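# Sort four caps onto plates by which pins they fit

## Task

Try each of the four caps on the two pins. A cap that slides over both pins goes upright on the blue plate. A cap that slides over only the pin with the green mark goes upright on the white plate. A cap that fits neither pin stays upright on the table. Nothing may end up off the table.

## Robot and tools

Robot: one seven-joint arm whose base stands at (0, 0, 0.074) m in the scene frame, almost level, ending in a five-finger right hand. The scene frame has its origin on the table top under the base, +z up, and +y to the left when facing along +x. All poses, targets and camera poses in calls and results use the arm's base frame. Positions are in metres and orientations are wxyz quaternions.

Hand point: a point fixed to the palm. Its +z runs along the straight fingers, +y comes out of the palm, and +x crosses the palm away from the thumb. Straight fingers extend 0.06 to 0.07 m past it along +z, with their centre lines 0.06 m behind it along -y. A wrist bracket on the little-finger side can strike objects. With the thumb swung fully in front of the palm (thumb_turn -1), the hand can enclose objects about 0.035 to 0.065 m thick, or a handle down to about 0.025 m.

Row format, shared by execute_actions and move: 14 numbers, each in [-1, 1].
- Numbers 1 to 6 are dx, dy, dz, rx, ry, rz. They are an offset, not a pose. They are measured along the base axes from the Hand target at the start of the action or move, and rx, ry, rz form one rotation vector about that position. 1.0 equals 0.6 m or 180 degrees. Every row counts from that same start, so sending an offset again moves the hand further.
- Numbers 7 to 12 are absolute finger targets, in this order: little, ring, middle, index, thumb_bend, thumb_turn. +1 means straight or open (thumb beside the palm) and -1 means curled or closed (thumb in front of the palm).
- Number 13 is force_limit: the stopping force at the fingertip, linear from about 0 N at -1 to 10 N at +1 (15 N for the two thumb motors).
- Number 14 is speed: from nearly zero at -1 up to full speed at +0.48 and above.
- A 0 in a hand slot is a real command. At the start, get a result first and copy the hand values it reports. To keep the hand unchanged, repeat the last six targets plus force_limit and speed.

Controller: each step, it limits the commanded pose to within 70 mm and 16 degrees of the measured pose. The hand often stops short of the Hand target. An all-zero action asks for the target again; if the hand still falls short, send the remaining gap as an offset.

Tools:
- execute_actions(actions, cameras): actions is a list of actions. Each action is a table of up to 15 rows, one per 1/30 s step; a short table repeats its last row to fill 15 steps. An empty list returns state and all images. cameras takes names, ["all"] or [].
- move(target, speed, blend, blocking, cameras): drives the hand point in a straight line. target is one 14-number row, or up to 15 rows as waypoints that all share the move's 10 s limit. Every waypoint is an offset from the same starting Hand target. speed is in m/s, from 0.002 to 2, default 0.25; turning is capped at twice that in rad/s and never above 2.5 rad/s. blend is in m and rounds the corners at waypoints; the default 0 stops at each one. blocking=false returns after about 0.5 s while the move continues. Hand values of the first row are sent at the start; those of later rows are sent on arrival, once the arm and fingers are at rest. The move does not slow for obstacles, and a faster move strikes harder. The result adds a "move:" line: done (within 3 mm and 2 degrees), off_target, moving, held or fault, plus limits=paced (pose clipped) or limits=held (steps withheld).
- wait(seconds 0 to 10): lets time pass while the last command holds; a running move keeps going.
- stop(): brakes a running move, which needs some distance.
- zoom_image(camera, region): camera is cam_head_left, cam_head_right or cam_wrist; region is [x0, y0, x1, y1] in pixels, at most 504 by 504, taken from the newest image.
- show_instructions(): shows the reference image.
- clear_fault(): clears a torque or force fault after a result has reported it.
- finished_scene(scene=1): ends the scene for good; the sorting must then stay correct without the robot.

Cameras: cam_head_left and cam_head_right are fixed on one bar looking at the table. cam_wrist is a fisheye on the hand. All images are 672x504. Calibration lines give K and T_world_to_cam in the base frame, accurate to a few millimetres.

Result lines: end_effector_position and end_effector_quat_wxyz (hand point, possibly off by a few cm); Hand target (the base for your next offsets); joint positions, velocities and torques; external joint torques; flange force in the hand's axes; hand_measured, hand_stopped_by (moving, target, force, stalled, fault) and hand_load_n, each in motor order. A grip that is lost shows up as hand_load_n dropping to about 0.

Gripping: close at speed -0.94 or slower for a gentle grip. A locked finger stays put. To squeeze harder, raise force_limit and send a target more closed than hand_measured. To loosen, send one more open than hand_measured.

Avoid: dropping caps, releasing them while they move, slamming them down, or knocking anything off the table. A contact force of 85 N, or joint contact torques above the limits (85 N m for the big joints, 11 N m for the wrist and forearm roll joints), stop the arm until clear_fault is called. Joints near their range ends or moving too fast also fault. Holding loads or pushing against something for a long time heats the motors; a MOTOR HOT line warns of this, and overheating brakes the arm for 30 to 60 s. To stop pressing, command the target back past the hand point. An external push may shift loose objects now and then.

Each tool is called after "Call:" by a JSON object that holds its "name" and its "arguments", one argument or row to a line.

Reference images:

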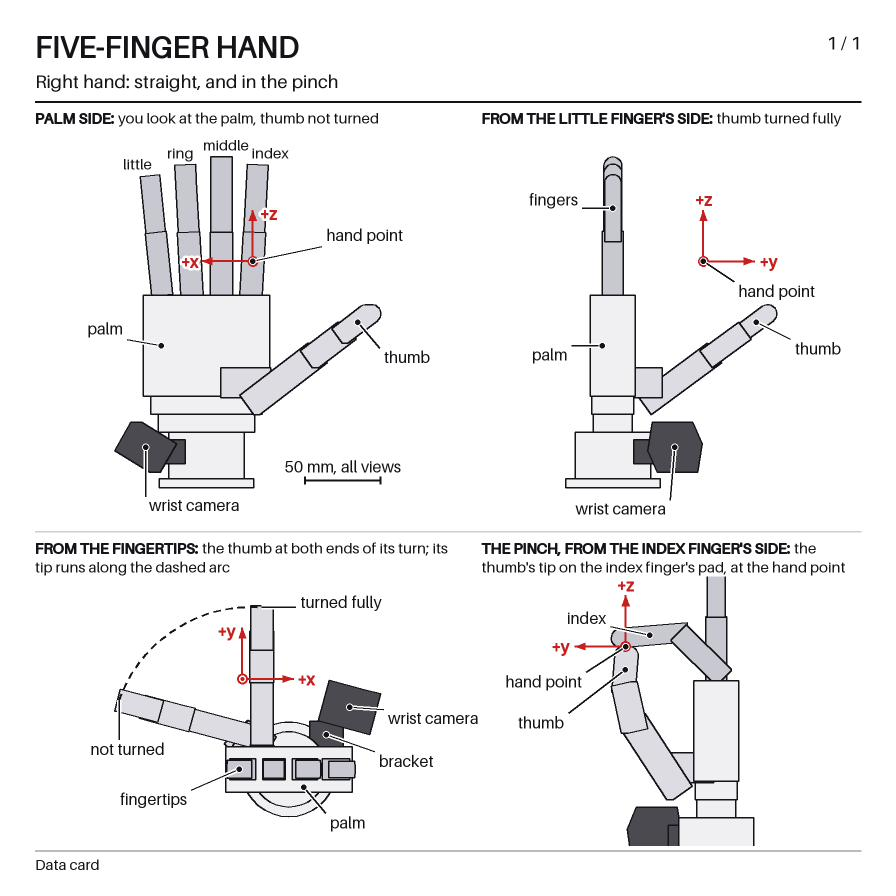

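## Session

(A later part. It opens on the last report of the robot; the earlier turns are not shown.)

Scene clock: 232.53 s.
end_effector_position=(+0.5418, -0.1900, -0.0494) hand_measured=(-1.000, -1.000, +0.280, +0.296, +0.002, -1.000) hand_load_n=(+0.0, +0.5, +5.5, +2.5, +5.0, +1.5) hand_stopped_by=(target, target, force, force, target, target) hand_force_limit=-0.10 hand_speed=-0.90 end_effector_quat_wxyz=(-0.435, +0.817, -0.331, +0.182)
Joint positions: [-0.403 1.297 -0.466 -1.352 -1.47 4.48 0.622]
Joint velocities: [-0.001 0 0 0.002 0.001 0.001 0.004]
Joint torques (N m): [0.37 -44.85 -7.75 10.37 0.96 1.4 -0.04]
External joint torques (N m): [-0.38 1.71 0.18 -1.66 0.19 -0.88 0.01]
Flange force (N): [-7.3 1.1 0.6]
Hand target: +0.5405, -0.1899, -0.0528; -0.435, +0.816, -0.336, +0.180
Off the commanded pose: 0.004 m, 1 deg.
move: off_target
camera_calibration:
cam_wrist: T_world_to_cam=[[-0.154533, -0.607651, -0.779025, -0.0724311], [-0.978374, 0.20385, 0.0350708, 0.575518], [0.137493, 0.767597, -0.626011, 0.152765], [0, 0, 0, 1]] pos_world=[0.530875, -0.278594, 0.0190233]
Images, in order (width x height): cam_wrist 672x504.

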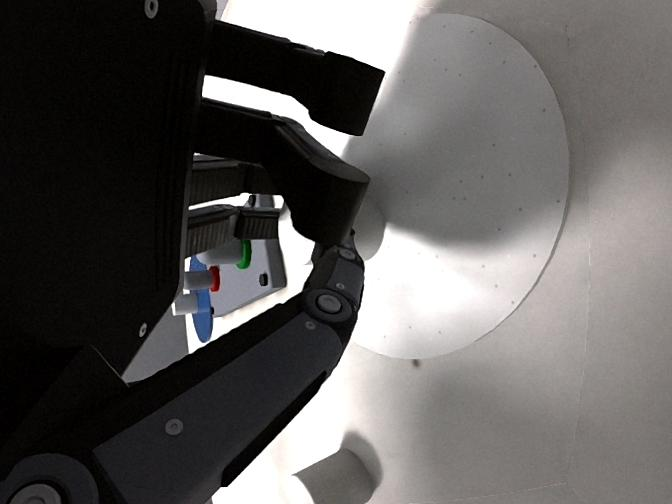

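Call:
{"name": "move", "arguments": {
  "target": [0,0,-0.0033,0,0,0,-1,-1,0.1,0.1,0.0,-1,-0.1,-0.9],
  "speed": 0.02,
  "cameras": ["cam_wrist"]
}}

Call:
{"name": "zoom_image", "arguments": {
  "camera": "cam_wrist",
  "region": [300, 150, 450, 290]
}}

Scene clock: 233.70 s.
end_effector_position=(+0.5423, -0.1899, -0.0496) hand_measured=(-1.000, -1.000, +0.280, +0.296, +0.002, -1.000) hand_load_n=(+0.0, +0.0, +5.5, +2.5, +4.5, +1.0) hand_stopped_by=(target, target, force, force, target, target) hand_force_limit=-0.10 hand_speed=-0.90 end_effector_quat_wxyz=(-0.437, +0.816, -0.331, +0.182)
Joint positions: [-0.404 1.301 -0.466 -1.347 -1.468 4.483 0.624]
Joint torques (N m): [1.02 -44.31 -7.87 10.23 0.94 1.02 -0.03]
External joint torques (N m): [0.32 2.52 0.13 -1.91 0.17 -1.27 0.02]
Flange force (N): [-8.0 1.5 2.1]
Hand target: +0.5405, -0.1899, -0.0548; -0.435, +0.816, -0.336, +0.180
Off the commanded pose: 0.006 m, 1 deg.
move: off_target
camera_calibration:
cam_wrist: T_world_to_cam=[[-0.15303, -0.605281, -0.781164, -0.0729212], [-0.978398, 0.20398, 0.0336147, 0.576021], [0.138996, 0.769433, -0.62342, 0.152144], [0, 0, 0, 1]] pos_world=[0.531271, -0.2787, 0.0185237]
Images, in order (width x height): cam_wrist 672x504.

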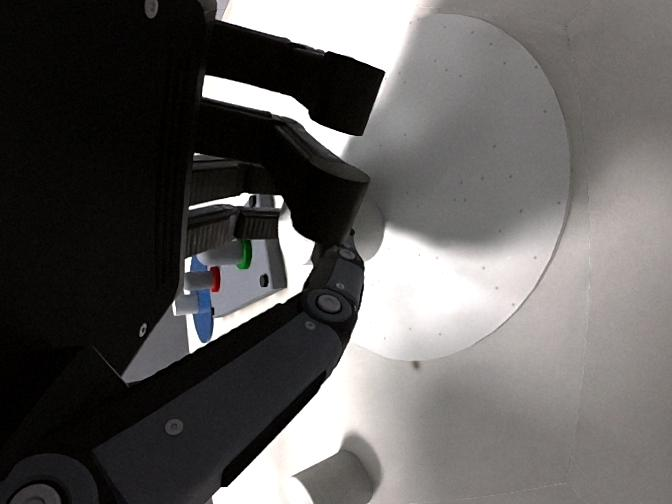

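Scaled by 3.360 from the camera's 672x504 image, which has a finer 960x720 frame.

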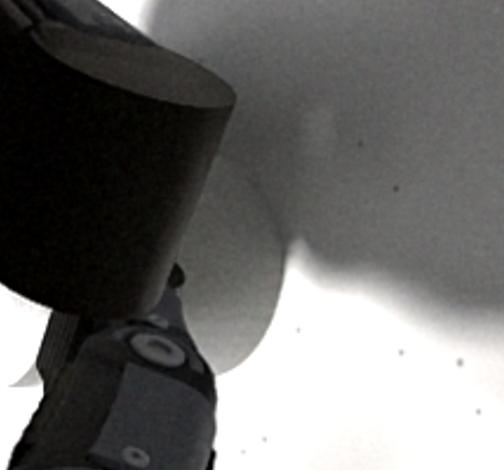

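Call:
{"name": "move", "arguments": {
  "target": [
    [-0.001,0,0.0045,0,0,0,-1,-1,0.1,0.1,0.0,-1,-0.1,-0.9],
    [-0.001,0,0.0045,0,0,0,-1,-1,0.5,0.5,0.25,-1,-0.1,-0.6],
    [-0.001,0,0.0045,0,0,0,-1,-1,0.62,0.62,0.4,-1,-0.1,-0.4]
  ],
  "speed": 0.03,
  "cameras": ["cam_wrist"]
}}

Scene clock: 236.13 s.
end_effector_position=(+0.5410, -0.1904, -0.0504) hand_measured=(-1.000, -1.000, +0.620, +0.620, +0.400, -1.000) hand_load_n=(+0.0, +0.0, +0.0, +0.0, +0.0, +0.0) hand_stopped_by=(target, target, target, target, target, target) hand_force_limit=-0.10 hand_speed=-0.40 end_effector_quat_wxyz=(-0.436, +0.816, -0.334, +0.181)
Joint positions: [-0.403 1.298 -0.467 -1.355 -1.467 4.48 0.624]
Joint torques (N m): [0.96 -47.11 -8.17 10.07 0.74 1.92 -0.12]
External joint torques (N m): [0.45 -0.51 -0.06 -1.92 -0.02 -0.37 -0.07]
Flange force (N): [-16.8 -5.0 -3.6]
Hand target: +0.5399, -0.1899, -0.0521; -0.435, +0.816, -0.336, +0.180
Off the commanded pose: 0.002 m, 0 deg.
move: done
camera_calibration:
cam_wrist: T_world_to_cam=[[-0.160185, -0.604609, -0.780249, -0.0699666], [-0.97705, 0.209554, 0.0382073, 0.575431], [0.140404, 0.768463, -0.624301, 0.151219], [0, 0, 0, 1]] pos_world=[0.529786, -0.279092, 0.0178292]
Images, in order (width x height): cam_wrist 672x504.

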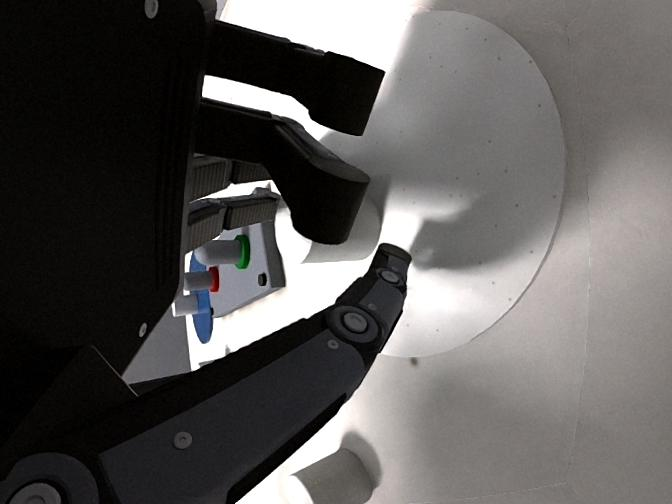

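Call:
{"name": "move", "arguments": {
  "target": [
    [0,0,0.1,0,0,0,-1,-1,0.62,0.62,0.4,-1,-0.1,-0.4],
    [-0.2165,0.067,0.1,0,0,0,-1,-1,0.62,0.62,0.4,-1,-0.1,-0.4],
    [-0.2165,0.067,0.0785,0,0,0,-1,-1,0.62,0.62,0.4,-1,-0.1,-0.4]
  ],
  "speed": [0.1, 0.2, 0.1],
  "blend": 0.005,
  "cameras": ["cam_wrist", "cam_head_left"]
}}

Call:
{"name": "zoom_image", "arguments": {
  "camera": "cam_head_left",
  "region": [210, 150, 380, 280]
}}

Scene clock: 239.77 s.
end_effector_position=(+0.4103, -0.1495, -0.0043) hand_measured=(-1.000, -1.000, +0.620, +0.620, +0.400, -1.000) hand_load_n=(+0.0, +0.5, +0.0, +0.0, +0.0, +0.0) hand_stopped_by=(target, target, target, target, target, target) hand_force_limit=-0.10 hand_speed=-0.40 end_effector_quat_wxyz=(-0.434, +0.816, -0.338, +0.178)
Joint positions: [-0.327 0.979 -0.544 -2.094 -1.486 4.546 0.205]
Joint velocities: [-0.001 -0.001 -0.001 0.001 0 0 -0.008]
Joint torques (N m): [0.23 -36.68 -8.66 4.89 0.25 2.55 -0.32]
External joint torques (N m): [-0.22 0.01 0.39 -1.87 0.24 0 -0.27]
Flange force (N): [-8.7 -1.2 -0.4]
Hand target: +0.4100, -0.1497, -0.0050; -0.435, +0.816, -0.336, +0.180
Off the commanded pose: 0.001 m, 0 deg.
move: done
camera_calibration:
cam_wrist: T_world_to_cam=[[-0.170062, -0.602423, -0.779849, -0.0258837], [-0.97593, 0.212602, 0.0485891, 0.437473], [0.136526, 0.769342, -0.624079, 0.168705], [0, 0, 0, 1]] pos_world=[0.399508, -0.238392, 0.0638436]
Images, in order (width x height): cam_head_left 672x504, cam_wrist 672x504.

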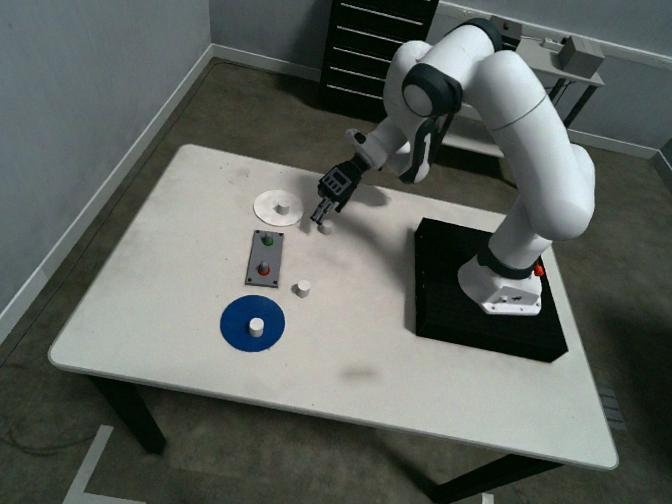

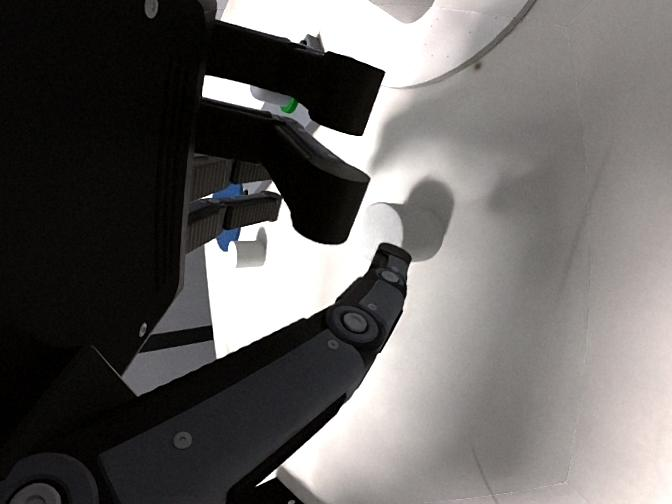

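Scaled by 2.965.

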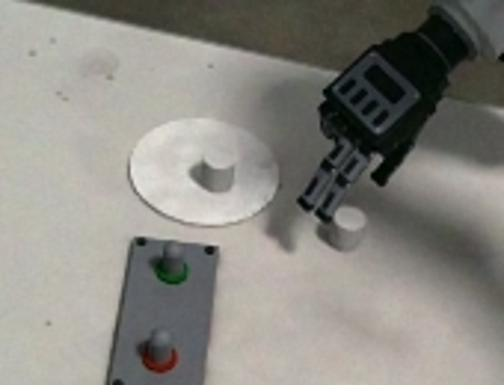

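Call:
{"name": "zoom_image", "arguments": {
  "camera": "cam_wrist",
  "region": [330, 170, 490, 290]
}}

Scaled by 3.150 from the camera's 672x504 image, which has a finer 960x720 frame.

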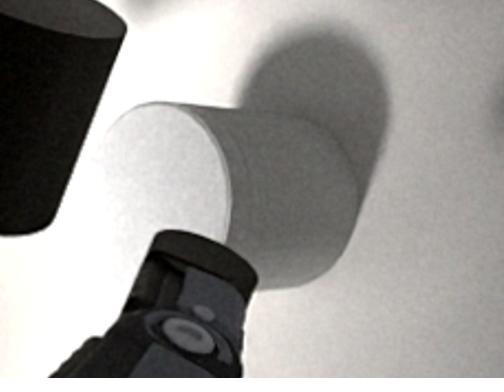

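Call:
{"name": "move", "arguments": {
  "target": [
    [-0.0033,0,0,0,0,0,-1,-1,0.62,0.62,0.4,-1,-0.1,-0.4],
    [-0.0033,0,-0.086,0,0,0,-1,-1,0.62,0.62,0.4,-1,-0.1,-0.4]
  ],
  "speed": [0.05, 0.08],
  "cameras": ["cam_wrist"]
}}

Scene clock: 242.83 s.
end_effector_position=(+0.4078, -0.1487, -0.0555) hand_measured=(-1.000, -1.000, +0.620, +0.620, +0.400, -1.000) hand_load_n=(+0.0, +0.0, +0.0, +0.0, +0.0, +0.0) hand_stopped_by=(target, target, target, target, target, target) hand_force_limit=-0.10 hand_speed=-0.40 end_effector_quat_wxyz=(-0.436, +0.815, -0.339, +0.177)
Joint positions: [-0.365 1.113 -0.495 -2.019 -1.429 4.547 0.148]
Joint velocities: [0 0.001 0.001 -0.001 0.001 0.001 -0.005]
Joint torques (N m): [0.63 -37.55 -8.91 4.68 0.15 2.38 -0.4]
External joint torques (N m): [0.17 0.25 0.03 -0.97 0.24 -0.2 -0.35]
Flange force (N): [-5.3 -0.9 0.1]
Hand target: +0.4081, -0.1497, -0.0566; -0.435, +0.816, -0.336, +0.180
Off the commanded pose: 0.002 m, 0 deg.
move: done
camera_calibration:
cam_wrist: T_world_to_cam=[[-0.170609, -0.599378, -0.782073, -0.0652368], [-0.975752, 0.213219, 0.0494496, 0.437383], [0.137114, 0.771546, -0.621222, 0.136659], [0, 0, 0, 1]] pos_world=[0.396909, -0.237799, 0.0122474]
Images, in order (width x height): cam_wrist 672x504.

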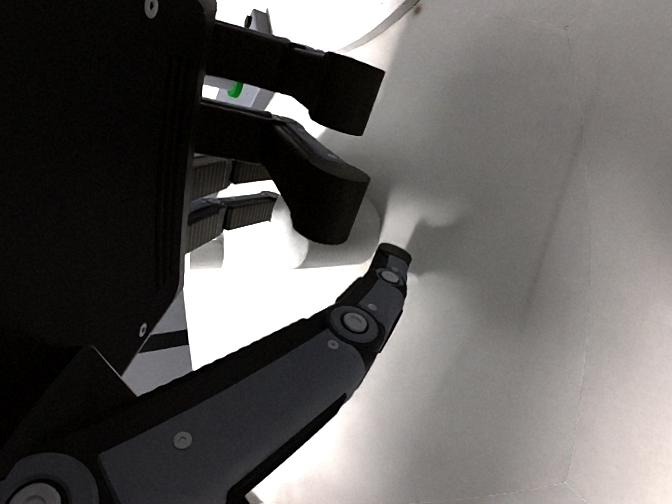

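Call:
{"name": "move", "arguments": {
  "target": [
    [0,-0.0007,-0.0017,0,0,0,-1,-1,0.62,0.62,0.4,-1,-0.1,-0.4],
    [0,-0.0007,-0.0017,0,0,0,-1,-1,0.62,0.62,0.0,-1,-0.1,-0.6],
    [0,-0.0007,-0.0017,0,0,0,-1,-1,0.1,0.1,0.0,-1,-0.1,-0.9]
  ],
  "speed": 0.05,
  "cameras": ["cam_wrist"]
}}

Scene clock: 246.27 s.
end_effector_position=(+0.4082, -0.1490, -0.0563) hand_measured=(-1.000, -1.000, +0.278, +0.306, +0.002, -1.000) hand_load_n=(+0.0, +0.5, +6.5, +1.0, +7.0, +1.5) hand_stopped_by=(target, target, force, force, target, target) hand_force_limit=-0.10 hand_speed=-0.90 end_effector_quat_wxyz=(-0.436, +0.815, -0.338, +0.178)
Joint positions: [-0.365 1.117 -0.495 -2.015 -1.428 4.549 0.146]
Joint torques (N m): [0.58 -37.46 -8.97 4.4 0.16 2.14 -0.38]
External joint torques (N m): [0.17 0.15 -0.05 -1.17 0.25 -0.42 -0.33]
Flange force (N): [-6.1 -1.6 -0.1]
Hand target: +0.4081, -0.1502, -0.0576; -0.435, +0.816, -0.336, +0.180
Off the commanded pose: 0.002 m, 0 deg.
move: done
camera_calibration:
cam_wrist: T_world_to_cam=[[-0.167676, -0.6001, -0.782154, -0.0672362], [-0.976218, 0.211661, 0.0468839, 0.43771], [0.137417, 0.771414, -0.621318, 0.13625], [0, 0, 0, 1]] pos_world=[0.397303, -0.2381, 0.0115439]
Images, in order (width x height): cam_wrist 672x504.

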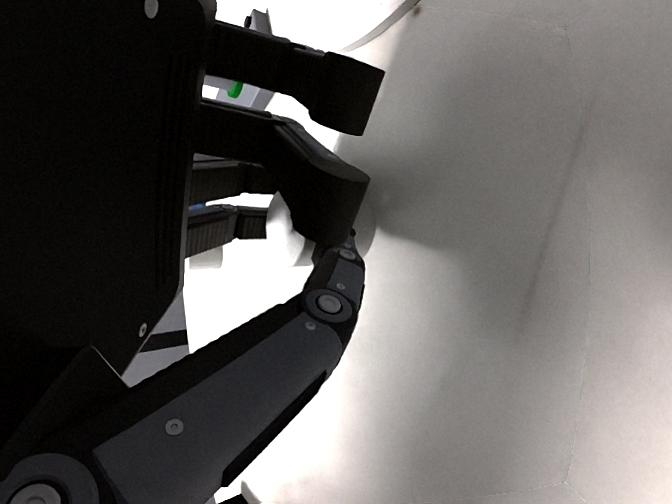

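Call:
{"name": "move", "arguments": {
  "target": [
    [0,0,0.1043,0,0,0,-1,-1,0.1,0.1,0.0,-1,-0.1,-0.9],
    [0.2515,0.1537,0.1043,0,0,0,-1,-1,0.1,0.1,0.0,-1,-0.1,-0.9],
    [0.2515,0.1537,0.0718,0,0,0,-1,-1,0.1,0.1,0.0,-1,-0.1,-0.9]
  ],
  "speed": [0.08, 0.15, 0.06],
  "blend": 0.005,
  "cameras": ["cam_wrist"]
}}

Call:
{"name": "zoom_image", "arguments": {
  "camera": "cam_wrist",
  "region": [330, 170, 450, 280]
}}

Scene clock: 250.10 s.
end_effector_position=(+0.5589, -0.0576, -0.0137) hand_measured=(-1.000, -1.000, +0.278, +0.304, +0.002, -1.000) hand_load_n=(+0.0, +0.0, +6.5, +1.0, +8.0, +1.5) hand_stopped_by=(target, target, force, force, target, target) hand_force_limit=-0.10 hand_speed=-0.90 end_effector_quat_wxyz=(-0.434, +0.818, -0.331, +0.181)
Joint positions: [-0.179 1.034 -0.393 -1.792 -1.35 4.338 0.477]
Joint velocities: [0 0 0.001 0 0.001 0 0.007]
Joint torques (N m): [0.19 -42.95 -5.9 9.68 0.92 2.09 0.08]
External joint torques (N m): [-0.25 -0.24 0.49 -1 0.19 -0.31 0.13]
Flange force (N): [-5.1 -0.9 -1.4]
Hand target: +0.5590, -0.0579, -0.0145; -0.435, +0.816, -0.336, +0.180
Off the commanded pose: 0.001 m, 1 deg.
move: done
camera_calibration:
cam_wrist: T_world_to_cam=[[-0.156022, -0.608892, -0.777758, 0.039214], [-0.978345, 0.203682, 0.0368024, 0.564046], [0.136006, 0.766658, -0.627485, 0.0718479], [0, 0, 0, 1]] pos_world=[0.548178, -0.146092, 0.0548243]
Images, in order (width x height): cam_wrist 672x504.

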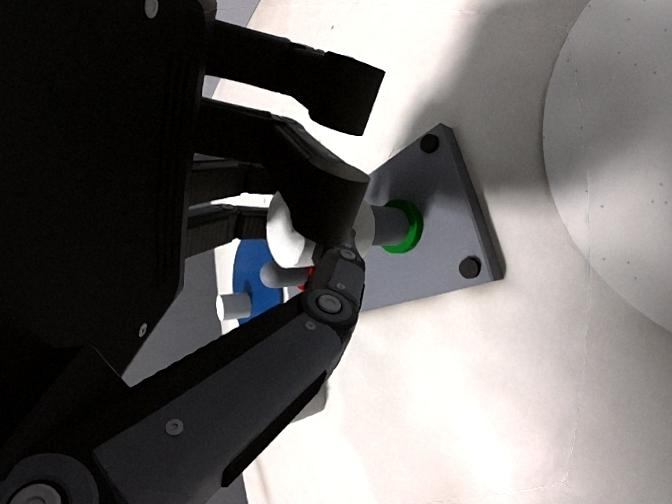

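Scaled by 4.200 from the camera's 672x504 image, which has a finer 960x720 frame.

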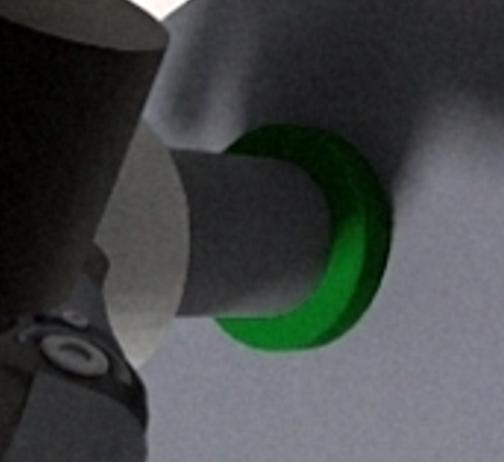

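Call:
{"name": "move", "arguments": {
  "target": [
    [0.0,0.0,-0.0100,0,0,0,-1,-1,0.1,0.1,0.0,-1,-0.1,-0.9],
    [0.0,0.0,-0.0145,0,0,0,-1,-1,0.1,0.1,0.0,-1,-0.1,-0.9]
  ],
  "speed": 0.02,
  "cameras": ["cam_wrist"]
}}

Call:
{"name": "zoom_image", "arguments": {
  "camera": "cam_wrist",
  "region": [330, 170, 450, 280]
}}

Scene clock: 251.50 s.
end_effector_position=(+0.5596, -0.0583, -0.0215) hand_measured=(-1.000, -1.000, +0.278, +0.304, +0.002, -1.000) hand_load_n=(+0.0, +0.0, +7.0, +1.0, +7.5, +0.5) hand_stopped_by=(target, target, force, force, target, target) hand_force_limit=-0.10 hand_speed=-0.90 end_effector_quat_wxyz=(-0.435, +0.816, -0.336, +0.180)
Joint positions: [-0.182 1.055 -0.39 -1.778 -1.339 4.338 0.479]
Joint velocities: [-0.001 0.001 0 0 0.004 -0.001 -0.001]
Joint torques (N m): [0.91 -42.47 -5.9 8.76 0.61 2.3 -0.08]
External joint torques (N m): [0.42 0.43 0.46 -1.82 -0.12 -0.11 -0.03]
Flange force (N): [-8.9 -0.5 -2.4]
Hand target: +0.5590, -0.0579, -0.0232; -0.435, +0.816, -0.336, +0.180
Off the commanded pose: 0.002 m, 0 deg.
move: done
camera_calibration:
cam_wrist: T_world_to_cam=[[-0.163686, -0.604742, -0.779419, 0.0373147], [-0.976642, 0.210823, 0.0415304, 0.56473], [0.139204, 0.768011, -0.625125, 0.0657512], [0, 0, 0, 1]] pos_world=[0.548494, -0.14699, 0.046733]
Images, in order (width x height): cam_wrist 672x504.

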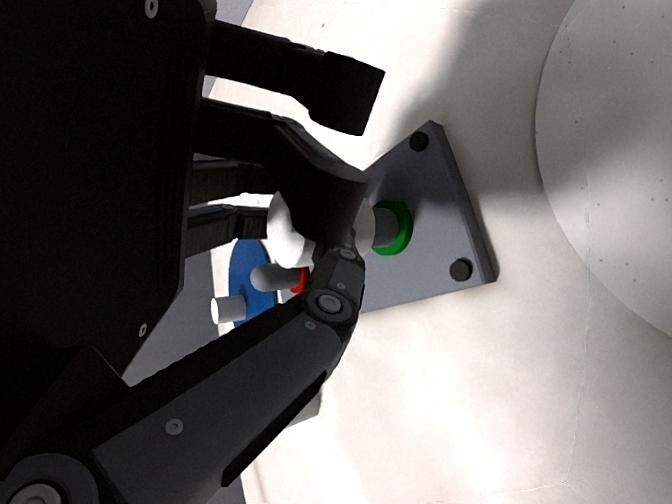

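Scaled by 4.200 from the camera's 672x504 image, which has a finer 960x720 frame.

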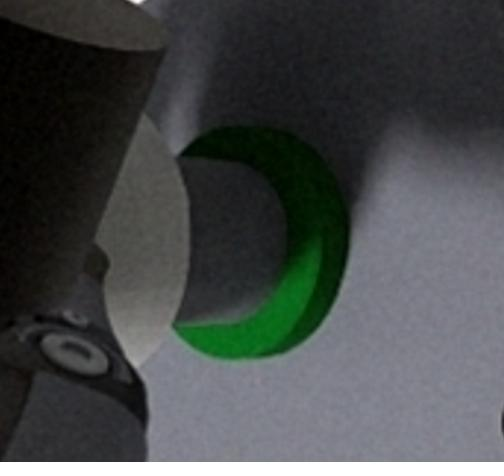

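Call:
{"name": "move", "arguments": {
  "target": [
    [0,0,0.047,0,0,0,-1,-1,0.1,0.1,0.0,-1,-0.1,-0.9],
    [-0.0163,0.1657,0.047,0,0,0,-1,-1,0.1,0.1,0.0,-1,-0.1,-0.9],
    [-0.0163,0.1657,0.0145,0,0,0,-1,-1,0.1,0.1,0.0,-1,-0.1,-0.9]
  ],
  "speed": [0.06, 0.12, 0.06],
  "blend": 0.003,
  "cameras": ["cam_wrist"]
}}

Call:
{"name": "zoom_image", "arguments": {
  "camera": "cam_wrist",
  "region": [330, 170, 450, 280]
}}

Scene clock: 254.63 s.
end_effector_position=(+0.5487, +0.0414, -0.0141) hand_measured=(-1.000, -1.000, +0.278, +0.306, +0.002, -1.000) hand_load_n=(+0.0, +0.0, +7.0, +2.0, +7.0, +1.0) hand_stopped_by=(target, target, force, force, target, target) hand_force_limit=-0.10 hand_speed=-0.90 end_effector_quat_wxyz=(-0.435, +0.815, -0.340, +0.177)
Joint positions: [-0.007 0.941 -0.351 -2.029 -1.157 4.275 0.363]
Joint velocities: [0 0 0 -0.001 0 -0.001 -0.006]
Joint torques (N m): [1.31 -40.02 -5.4 8.01 0.86 2.54 -0.35]
External joint torques (N m): [0.81 -0.13 -0.37 -1.14 0.28 0.06 -0.3]
Flange force (N): [-7.1 -0.2 -2.8]
Hand target: +0.5492, +0.0415, -0.0145; -0.435, +0.816, -0.336, +0.180
Off the commanded pose: 0.001 m, 0 deg.
move: done
camera_calibration:
cam_wrist: T_world_to_cam=[[-0.173222, -0.600292, -0.780797, 0.106601], [-0.975136, 0.215791, 0.0504326, 0.531802], [0.138215, 0.770119, -0.622746, -0.00412142], [0, 0, 0, 1]] pos_world=[0.537615, -0.0475923, 0.0538473]
Images, in order (width x height): cam_wrist 672x504.

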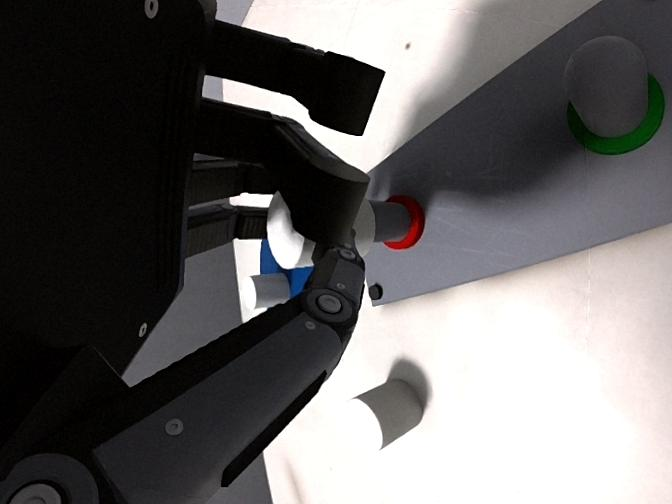

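Scaled by 4.200 from the camera's 672x504 image, which has a finer 960x720 frame.

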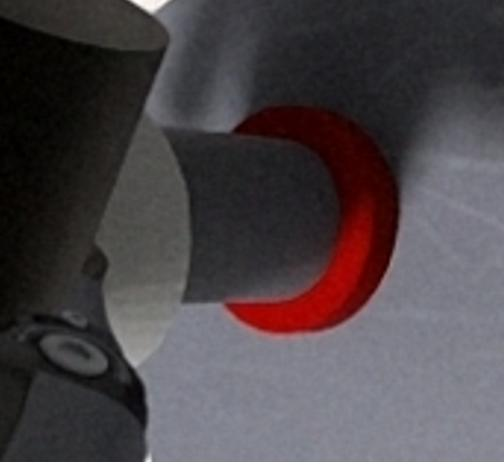

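Call:
{"name": "move", "arguments": {
  "target": [
    [0.0030,-0.0020,0,0,0,0,-1,-1,0.1,0.1,0.0,-1,-0.1,-0.9]
  ],
  "speed": 0.04,
  "cameras": ["cam_wrist"]
}}

Call:
{"name": "zoom_image", "arguments": {
  "camera": "cam_wrist",
  "region": [330, 170, 450, 280]
}}

Scene clock: 255.93 s.
end_effector_position=(+0.5514, +0.0410, -0.0138) hand_measured=(-1.000, -1.000, +0.278, +0.306, +0.002, -1.000) hand_load_n=(+0.5, +0.0, +7.0, +2.0, +7.0, +1.0) hand_stopped_by=(target, target, force, force, target, target) hand_force_limit=-0.10 hand_speed=-0.90 end_effector_quat_wxyz=(-0.435, +0.815, -0.337, +0.180)
Joint positions: [-0.007 0.943 -0.351 -2.02 -1.157 4.275 0.362]
Joint torques (N m): [0.61 -40.32 -5.26 8.22 0.48 2.34 -0.19]
External joint torques (N m): [0.07 -0.28 -0.24 -1.02 -0.11 -0.13 -0.14]
Flange force (N): [-4.6 -0.7 -3.1]
Hand target: +0.5510, +0.0403, -0.0145; -0.435, +0.816, -0.336, +0.180
Off the commanded pose: 0.001 m, 0 deg.
move: done
camera_calibration:
cam_wrist: T_world_to_cam=[[-0.166394, -0.602968, -0.780219, 0.103525], [-0.97614, 0.212672, 0.0438198, 0.535072], [0.139509, 0.768895, -0.623969, -0.00478862], [0, 0, 0, 1]] pos_world=[0.540199, -0.047691, 0.0543372]
Images, in order (width x height): cam_wrist 672x504.

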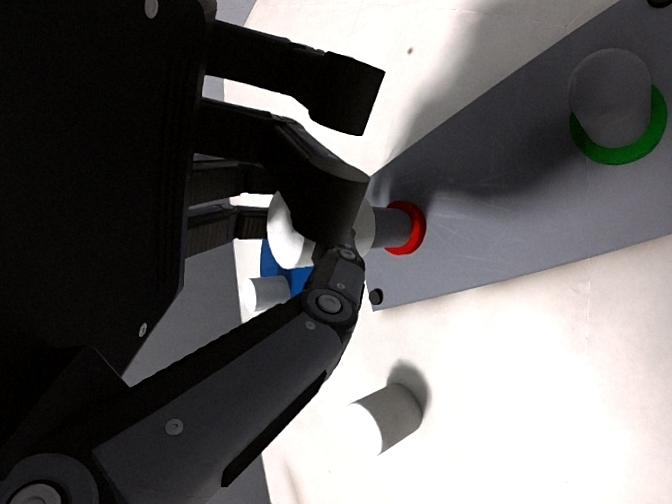

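Scaled by 4.200 from the camera's 672x504 image, which has a finer 960x720 frame.

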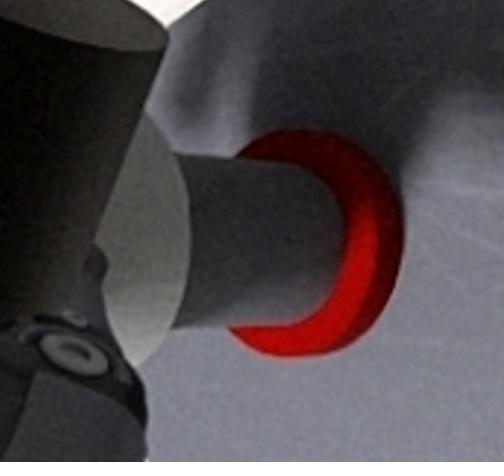

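Call:
{"name": "move", "arguments": {
  "target": [
    [-0.0015,-0.0040,0,0,0,0,-1,-1,0.1,0.1,0.0,-1,-0.1,-0.9],
    [-0.0015,-0.0035,-0.004,0,0,0,-1,-1,0.1,0.1,0.0,-1,-0.1,-0.9]
  ],
  "speed": 0.04,
  "cameras": ["cam_wrist"]
}}

Call:
{"name": "zoom_image", "arguments": {
  "camera": "cam_wrist",
  "region": [330, 170, 450, 280]
}}

Scene clock: 257.60 s.
end_effector_position=(+0.5501, +0.0391, -0.0160) hand_measured=(-1.000, -1.000, +0.278, +0.306, +0.002, -1.000) hand_load_n=(+0.0, +0.0, +6.5, +2.0, +7.0, +1.0) hand_stopped_by=(target, target, force, force, target, target) hand_force_limit=-0.10 hand_speed=-0.90 end_effector_quat_wxyz=(-0.435, +0.816, -0.337, +0.179)
Joint positions: [-0.01 0.95 -0.353 -2.017 -1.159 4.278 0.362]
Joint torques (N m): [0.47 -39.94 -5.3 7.75 0.59 2.38 -0.29]
External joint torques (N m): [0.05 -0.07 -0.17 -1.29 0.02 -0.09 -0.24]
Flange force (N): [-6.0 0.0 -3.3]
Hand target: +0.5501, +0.0382, -0.0169; -0.435, +0.816, -0.336, +0.180
Off the commanded pose: 0.001 m, 0 deg.
move: done
camera_calibration:
cam_wrist: T_world_to_cam=[[-0.167544, -0.602854, -0.780061, 0.100977], [-0.976227, 0.211821, 0.0459761, 0.534517], [0.137516, 0.76922, -0.624012, -0.0034509], [0, 0, 0, 1]] pos_world=[0.539203, -0.0496927, 0.0520401]
Images, in order (width x height): cam_wrist 672x504.

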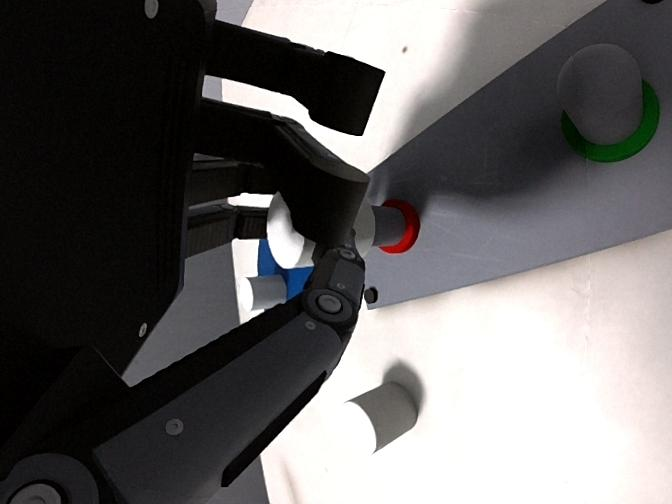

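Scaled by 4.200 from the camera's 672x504 image, which has a finer 960x720 frame.

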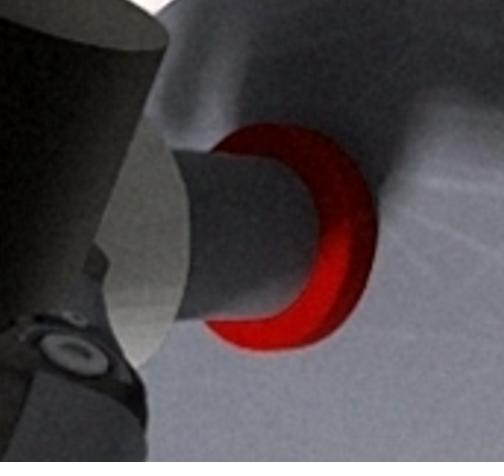

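Call:
{"name": "move", "arguments": {
  "target": [0.0005,0.0015,-0.0095,0,0,0,-1,-1,0.1,0.1,0.0,-1,-0.1,-0.9],
  "speed": 0.02,
  "cameras": ["cam_wrist"]
}}

Call:
{"name": "zoom_image", "arguments": {
  "camera": "cam_wrist",
  "region": [330, 170, 450, 280]
}}

Scene clock: 258.83 s.
end_effector_position=(+0.5510, +0.0398, -0.0190) hand_measured=(-1.000, -1.000, +0.278, +0.306, +0.002, -1.000) hand_load_n=(+0.0, +0.0, +5.5, +2.0, +6.0, +1.0) hand_stopped_by=(target, target, force, force, target, target) hand_force_limit=-0.10 hand_speed=-0.90 end_effector_quat_wxyz=(-0.438, +0.814, -0.338, +0.179)
Joint positions: [-0.01 0.963 -0.352 -2.008 -1.151 4.287 0.361]
Joint velocities: [-0.001 0.001 -0.001 0 0.001 0.003 0]
Joint torques (N m): [1.22 -38.16 -5.19 7.95 0.99 1.57 -0.5]
External joint torques (N m): [0.62 2 -0.1 -1.1 0.43 -0.91 -0.45]
Flange force (N): [-4.4 3.5 2.3]
Hand target: +0.5504, +0.0391, -0.0226; -0.435, +0.816, -0.336, +0.180
Off the commanded pose: 0.004 m, 0 deg.
move: off_target
camera_calibration:
cam_wrist: T_world_to_cam=[[-0.166516, -0.597254, -0.784577, 0.0983099], [-0.97599, 0.21314, 0.0448889, 0.535118], [0.140415, 0.773213, -0.618405, -0.00754677], [0, 0, 0, 1]] pos_world=[0.539699, -0.0495039, 0.0484438]
Images, in order (width x height): cam_wrist 672x504.

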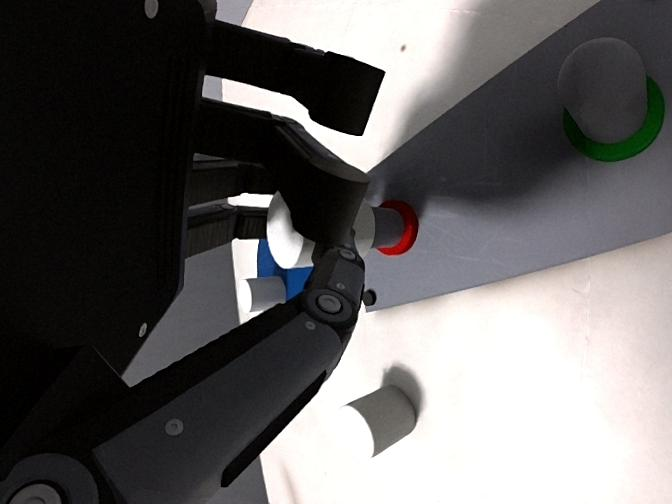

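Scaled by 4.200 from the camera's 672x504 image, which has a finer 960x720 frame.

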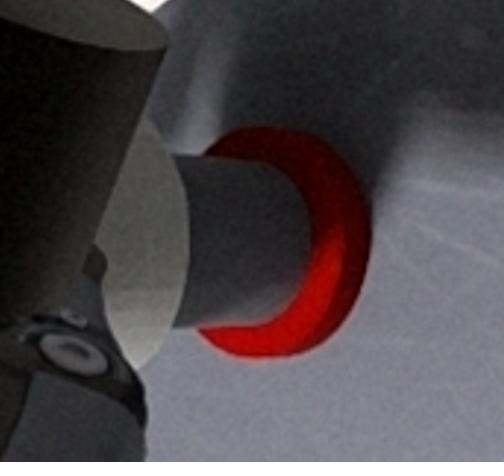

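Call:
{"name": "move", "arguments": {
  "target": [
    [0,0,0.0045,0,0,0,-1,-1,0.1,0.1,0.0,-1,-0.1,-0.9],
    [-0.0015,0.0025,0.0045,0,0,0,-1,-1,0.1,0.1,0.0,-1,-0.1,-0.9],
    [-0.0015,0.0025,-0.0005,0,0,0,-1,-1,0.1,0.1,0.0,-1,-0.1,-0.9]
  ],
  "speed": 0.03
}}

Call:
{"name": "move", "arguments": {
  "target": [
    [0,0,0.005,0,0,0,-1,-1,0.1,0.1,0.0,-1,-0.1,-0.9],
    [0.003,-0.0005,0.005,0,0,0,-1,-1,0.1,0.1,0.0,-1,-0.1,-0.9],
    [0.003,-0.0005,0,0,0,0,-1,-1,0.1,0.1,0.0,-1,-0.1,-0.9]
  ],
  "speed": 0.03
}}

Call:
{"name": "move", "arguments": {
  "target": [
    [0,0,0.005,0,0,0,-1,-1,0.1,0.1,0.0,-1,-0.1,-0.9],
    [-0.0005,-0.003,0.005,0,0,0,-1,-1,0.1,0.1,0.0,-1,-0.1,-0.9],
    [-0.0005,-0.003,0,0,0,0,-1,-1,0.1,0.1,0.0,-1,-0.1,-0.9]
  ],
  "speed": 0.03,
  "cameras": ["cam_wrist"]
}}

Call:
{"name": "zoom_image", "arguments": {
  "camera": "cam_wrist",
  "region": [330, 170, 450, 280]
}}

Scene clock: 261.27 s.
end_effector_position=(+0.5508, +0.0399, -0.0189) hand_measured=(-1.000, -1.000, +0.278, +0.306, +0.002, -1.000) hand_load_n=(+0.0, +0.5, +5.0, +2.0, +6.5, +0.5) hand_stopped_by=(target, target, force, force, target, target) hand_force_limit=-0.10 hand_speed=-0.90 end_effector_quat_wxyz=(-0.437, +0.813, -0.338, +0.180)
Joint positions: [-0.004 0.963 -0.358 -2.013 -1.144 4.291 0.358]
Joint velocities: [0 0.003 0.001 -0.001 0.002 0.004 0.001]
Joint torques (N m): [1.82 -37.84 -4.76 7.5 0.73 1.65 -0.43]
External joint torques (N m): [1.34 2.47 0.55 -1.63 0.15 -0.83 -0.38]
Flange force (N): [-6.3 3.6 2.4]
Hand target: +0.5495, +0.0406, -0.0229; -0.435, +0.816, -0.336, +0.180
Off the commanded pose: 0.004 m, 0 deg.
move: off_target

Scene clock: 262.67 s.
end_effector_position=(+0.5520, +0.0396, -0.0193) hand_measured=(-1.000, -1.000, +0.278, +0.306, +0.002, -1.000) hand_load_n=(+0.0, +0.0, +3.5, +2.5, +6.5, +1.0) hand_stopped_by=(target, target, force, force, target, target) hand_force_limit=-0.10 hand_speed=-0.90 end_effector_quat_wxyz=(-0.437, +0.815, -0.335, +0.181)
Joint positions: [0 0.967 -0.362 -2.006 -1.145 4.292 0.358]
Joint velocities: [-0.001 0.001 -0.001 0.001 0.001 0.004 0]
Joint torques (N m): [1.9 -37.98 -4.31 8.46 0.93 1.57 -0.32]
External joint torques (N m): [1.37 2.16 1.03 -0.57 0.36 -0.91 -0.27]
Flange force (N): [-2.7 3.0 5.3]
Hand target: +0.5513, +0.0403, -0.0229; -0.435, +0.816, -0.336, +0.180
Off the commanded pose: 0.004 m, 0 deg.
move: off_target

Scene clock: 264.10 s.
end_effector_position=(+0.5521, +0.0393, -0.0193) hand_measured=(-1.000, -1.000, +0.278, +0.306, +0.002, -1.000) hand_load_n=(+0.0, +0.0, +4.0, +2.5, +6.5, +1.5) hand_stopped_by=(target, target, force, force, target, target) hand_force_limit=-0.10 hand_speed=-0.90 end_effector_quat_wxyz=(-0.437, +0.815, -0.334, +0.181)
Joint positions: [0 0.968 -0.363 -2.004 -1.146 4.295 0.358]
Joint velocities: [0.001 0.001 -0.002 0.001 0.001 0.003 0]
Joint torques (N m): [1.07 -38.13 -5.08 8.03 0.76 1.55 -0.27]
External joint torques (N m): [0.88 2.08 0.56 -1.01 0.18 -0.92 -0.22]
Flange force (N): [-3.3 2.9 3.2]
Hand target: +0.5510, +0.0385, -0.0229; -0.435, +0.816, -0.336, +0.180
Off the commanded pose: 0.004 m, 0 deg.
move: off_target
camera_calibration:
cam_wrist: T_world_to_cam=[[-0.159433, -0.601488, -0.782811, 0.0942382], [-0.977145, 0.209082, 0.0383605, 0.536958], [0.140599, 0.771036, -0.621076, -0.00763239], [0, 0, 0, 1]] pos_world=[0.540784, -0.0497005, 0.0484324]
Images, in order (width x height): cam_wrist 672x504.

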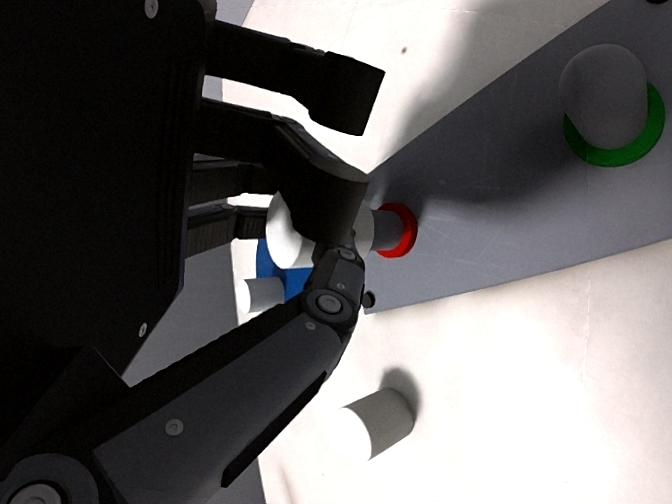

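Scaled by 4.200 from the camera's 672x504 image, which has a finer 960x720 frame.

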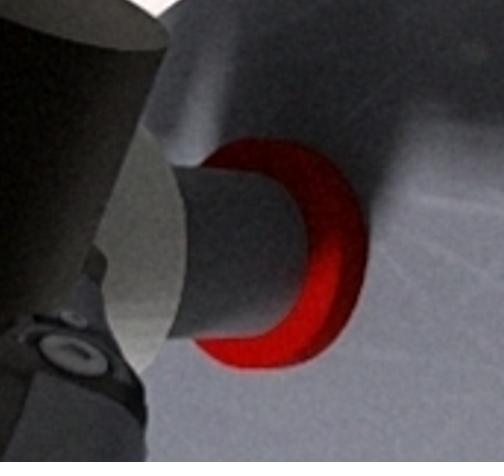

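Call:
{"name": "move", "arguments": {
  "target": [
    [0,0,0.005,0,0,0,-1,-1,0.1,0.1,0.0,-1,-0.1,-0.9],
    [-0.0020,0.0008,0.005,0,0,0,-1,-1,0.1,0.1,0.0,-1,-0.1,-0.9],
    [-0.0015,0.0008,0.0025,0,0,0,-1,-1,0.1,0.1,0.0,-1,-0.1,-0.9],
    [-0.0015,0.0008,0.0045,0,0,0,-1,-1,0.35,0.35,0.06,-1,-0.1,-0.8]
  ],
  "speed": 0.03,
  "cameras": ["cam_wrist"]
}}

Call:
{"name": "zoom_image", "arguments": {
  "camera": "cam_wrist",
  "region": [240, 170, 440, 320]
}}

Scene clock: 266.60 s.
end_effector_position=(+0.5510, +0.0392, -0.0191) hand_measured=(-1.000, -1.000, +0.350, +0.350, +0.060, -1.000) hand_load_n=(+0.0, +0.0, +0.0, +0.0, +0.0, +0.0) hand_stopped_by=(target, target, target, target, target, target) hand_force_limit=-0.10 hand_speed=-0.80 end_effector_quat_wxyz=(-0.436, +0.815, -0.336, +0.180)
Joint positions: [0.001 0.965 -0.364 -2.009 -1.146 4.292 0.358]
Joint torques (N m): [0.74 -40.7 -5.68 7.19 0.53 2.08 -0.12]
External joint torques (N m): [0.23 -0.46 -0.24 -1.94 -0.05 -0.4 -0.07]
Flange force (N): [-8.5 -1.9 -5.2]
Hand target: +0.5501, +0.0390, -0.0202; -0.435, +0.816, -0.336, +0.180
Off the commanded pose: 0.001 m, 0 deg.
move: done
camera_calibration:
cam_wrist: T_world_to_cam=[[-0.162465, -0.602452, -0.781446, 0.0959193], [-0.976716, 0.210647, 0.040666, 0.535704], [0.140109, 0.769857, -0.622647, -0.00696484], [0, 0, 0, 1]] pos_world=[0.539791, -0.0496956, 0.0488342]
Images, in order (width x height): cam_wrist 672x504.

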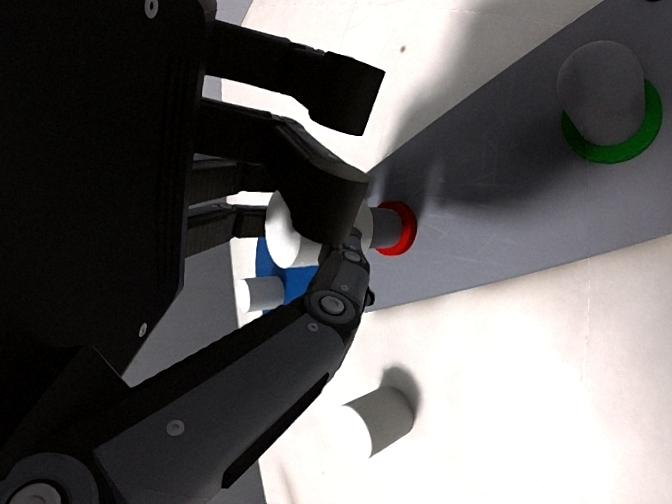

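Scaled by 2.520 from the camera's 672x504 image, which has a finer 960x720 frame.

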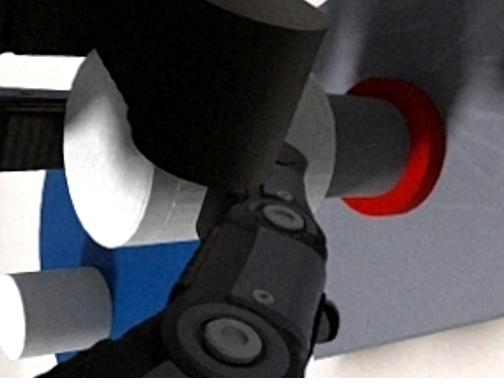

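Call:
{"name": "move", "arguments": {
  "target": [
    [0.003,0.003,0,0,0,0,-1,-1,0.35,0.35,0.06,-1,-0.1,-0.8],
    [-0.003,-0.003,0,0,0,0,-1,-1,0.35,0.35,0.06,-1,-0.1,-0.8],
    [0.0,0.0015,0,0,0,0,-1,-1,0.35,0.35,0.06,-1,-0.1,-0.8],
    [0,0.0015,0,0,0,0,-1,-1,0.35,0.35,0.0,-1,-0.1,-0.7],
    [0,0.0015,0,0,0,0,-1,-1,0.1,0.1,0.0,-1,-0.1,-0.9],
    [0,0.0015,-0.0055,0,0,0,-1,-1,0.1,0.1,0.0,-1,-0.1,-0.9]
  ],
  "speed": 0.03,
  "cameras": ["cam_wrist"]
}}

Call:
{"name": "zoom_image", "arguments": {
  "camera": "cam_wrist",
  "region": [330, 170, 450, 280]
}}

Scene clock: 270.13 s.
end_effector_position=(+0.5504, +0.0393, -0.0206) hand_measured=(-1.000, -1.000, +0.288, +0.296, +0.002, -1.000) hand_load_n=(+0.0, +0.0, +3.0, +3.5, +6.5, +0.5) hand_stopped_by=(target, target, force, force, target, target) hand_force_limit=-0.10 hand_speed=-0.90 end_effector_quat_wxyz=(-0.436, +0.815, -0.337, +0.180)
Joint positions: [0.002 0.969 -0.364 -2.009 -1.144 4.294 0.358]
Joint velocities: [0.001 0.003 0 0.002 0.003 0.004 0]
Joint torques (N m): [1.92 -38.33 -4.47 7.98 1.07 1.72 -0.21]
External joint torques (N m): [1.34 1.74 0.9 -1 0.51 -0.75 -0.16]
Flange force (N): [-5.0 2.1 3.4]
Hand target: +0.5501, +0.0399, -0.0235; -0.435, +0.816, -0.336, +0.180
Off the commanded pose: 0.003 m, 0 deg.
move: done
camera_calibration:
cam_wrist: T_world_to_cam=[[-0.164502, -0.601212, -0.781974, 0.095819], [-0.97639, 0.211779, 0.0425765, 0.534957], [0.140008, 0.770515, -0.621855, -0.00790193], [0, 0, 0, 1]] pos_world=[0.539195, -0.0495967, 0.0472375]
Images, in order (width x height): cam_wrist 672x504.

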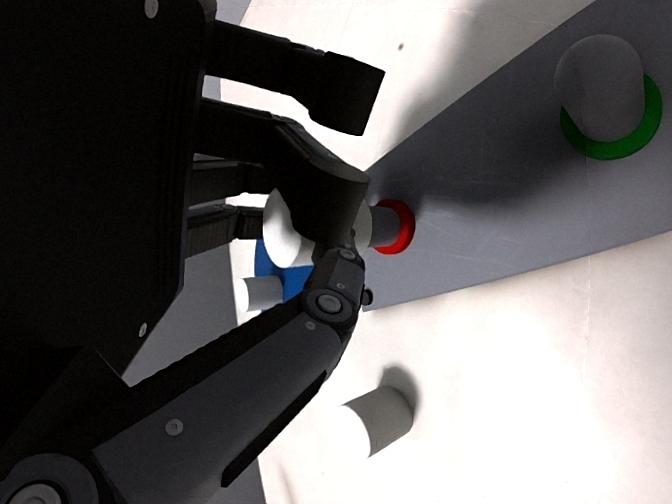

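Scaled by 4.200 from the camera's 672x504 image, which has a finer 960x720 frame.

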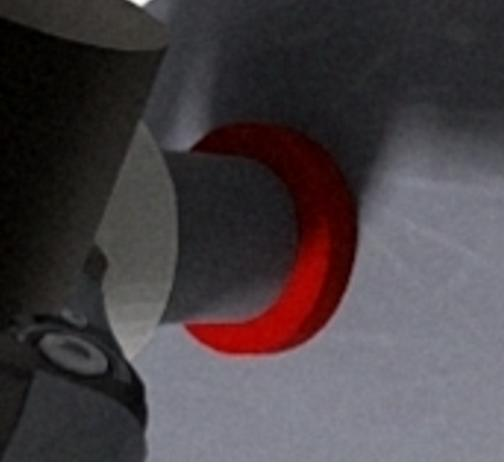

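Call:
{"name": "move", "arguments": {
  "target": [
    [0,0,0.0558,0,0,0,-1,-1,0.1,0.1,0.0,-1,-0.1,-0.9],
    [0.0432,-0.4498,0.0558,0,0,0,-1,-1,0.1,0.1,0.0,-1,-0.1,-0.9],
    [0.0432,-0.4498,-0.03,0,0,0,-1,-1,0.1,0.1,0.0,-1,-0.1,-0.9]
  ],
  "speed": [0.08, 0.18, 0.08],
  "blend": 0.005,
  "cameras": ["cam_wrist", "cam_head_left"]
}}

Call:
{"name": "zoom_image", "arguments": {
  "camera": "cam_head_left",
  "region": [210, 150, 380, 280]
}}

Scene clock: 274.93 s.
end_effector_position=(+0.5780, -0.2297, -0.0407) hand_measured=(-1.000, -1.000, +0.288, +0.296, +0.002, -1.000) hand_load_n=(+0.0, +0.0, +4.5, +4.0, +7.5, +0.5) hand_stopped_by=(target, target, force, force, target, target) hand_force_limit=-0.10 hand_speed=-0.90 end_effector_quat_wxyz=(-0.434, +0.817, -0.333, +0.184)
Joint positions: [-0.526 1.5 -0.47 -0.8 -1.546 4.485 0.948]
Joint velocities: [-0.001 -0.001 0 -0.001 0 -0.001 0.006]
Joint torques (N m): [0.28 -50.8 -5.84 13.84 0.86 1.97 0.1]
External joint torques (N m): [-0.51 -0.53 -0.48 -1.13 -0.27 0.02 0.15]
Flange force (N): [0.0 0.0 0.0]
Hand target: +0.5760, -0.2300, -0.0415; -0.435, +0.816, -0.336, +0.180
Off the commanded pose: 0.002 m, 1 deg.
move: done
camera_calibration:
cam_wrist: T_world_to_cam=[[-0.157601, -0.609195, -0.777202, -0.082781], [-0.977226, 0.209461, 0.0339796, 0.619353], [0.142094, 0.764858, -0.628333, 0.180323], [0, 0, 0, 1]] pos_world=[0.566579, -0.318081, 0.0279196]
Images, in order (width x height): cam_head_left 672x504, cam_wrist 672x504.

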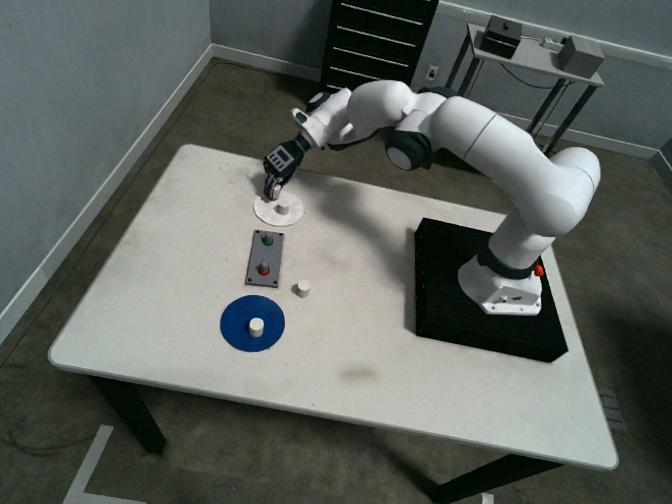

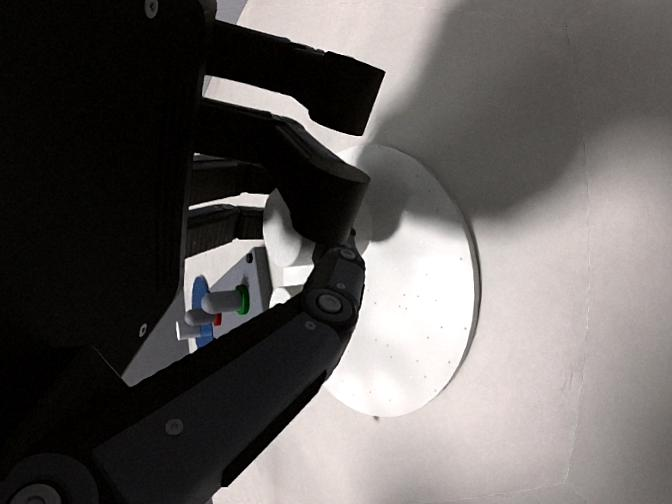

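Scaled by 2.965.

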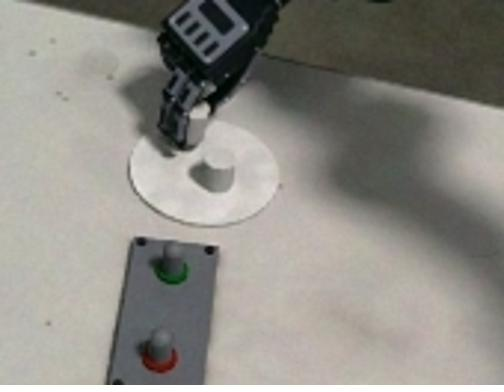

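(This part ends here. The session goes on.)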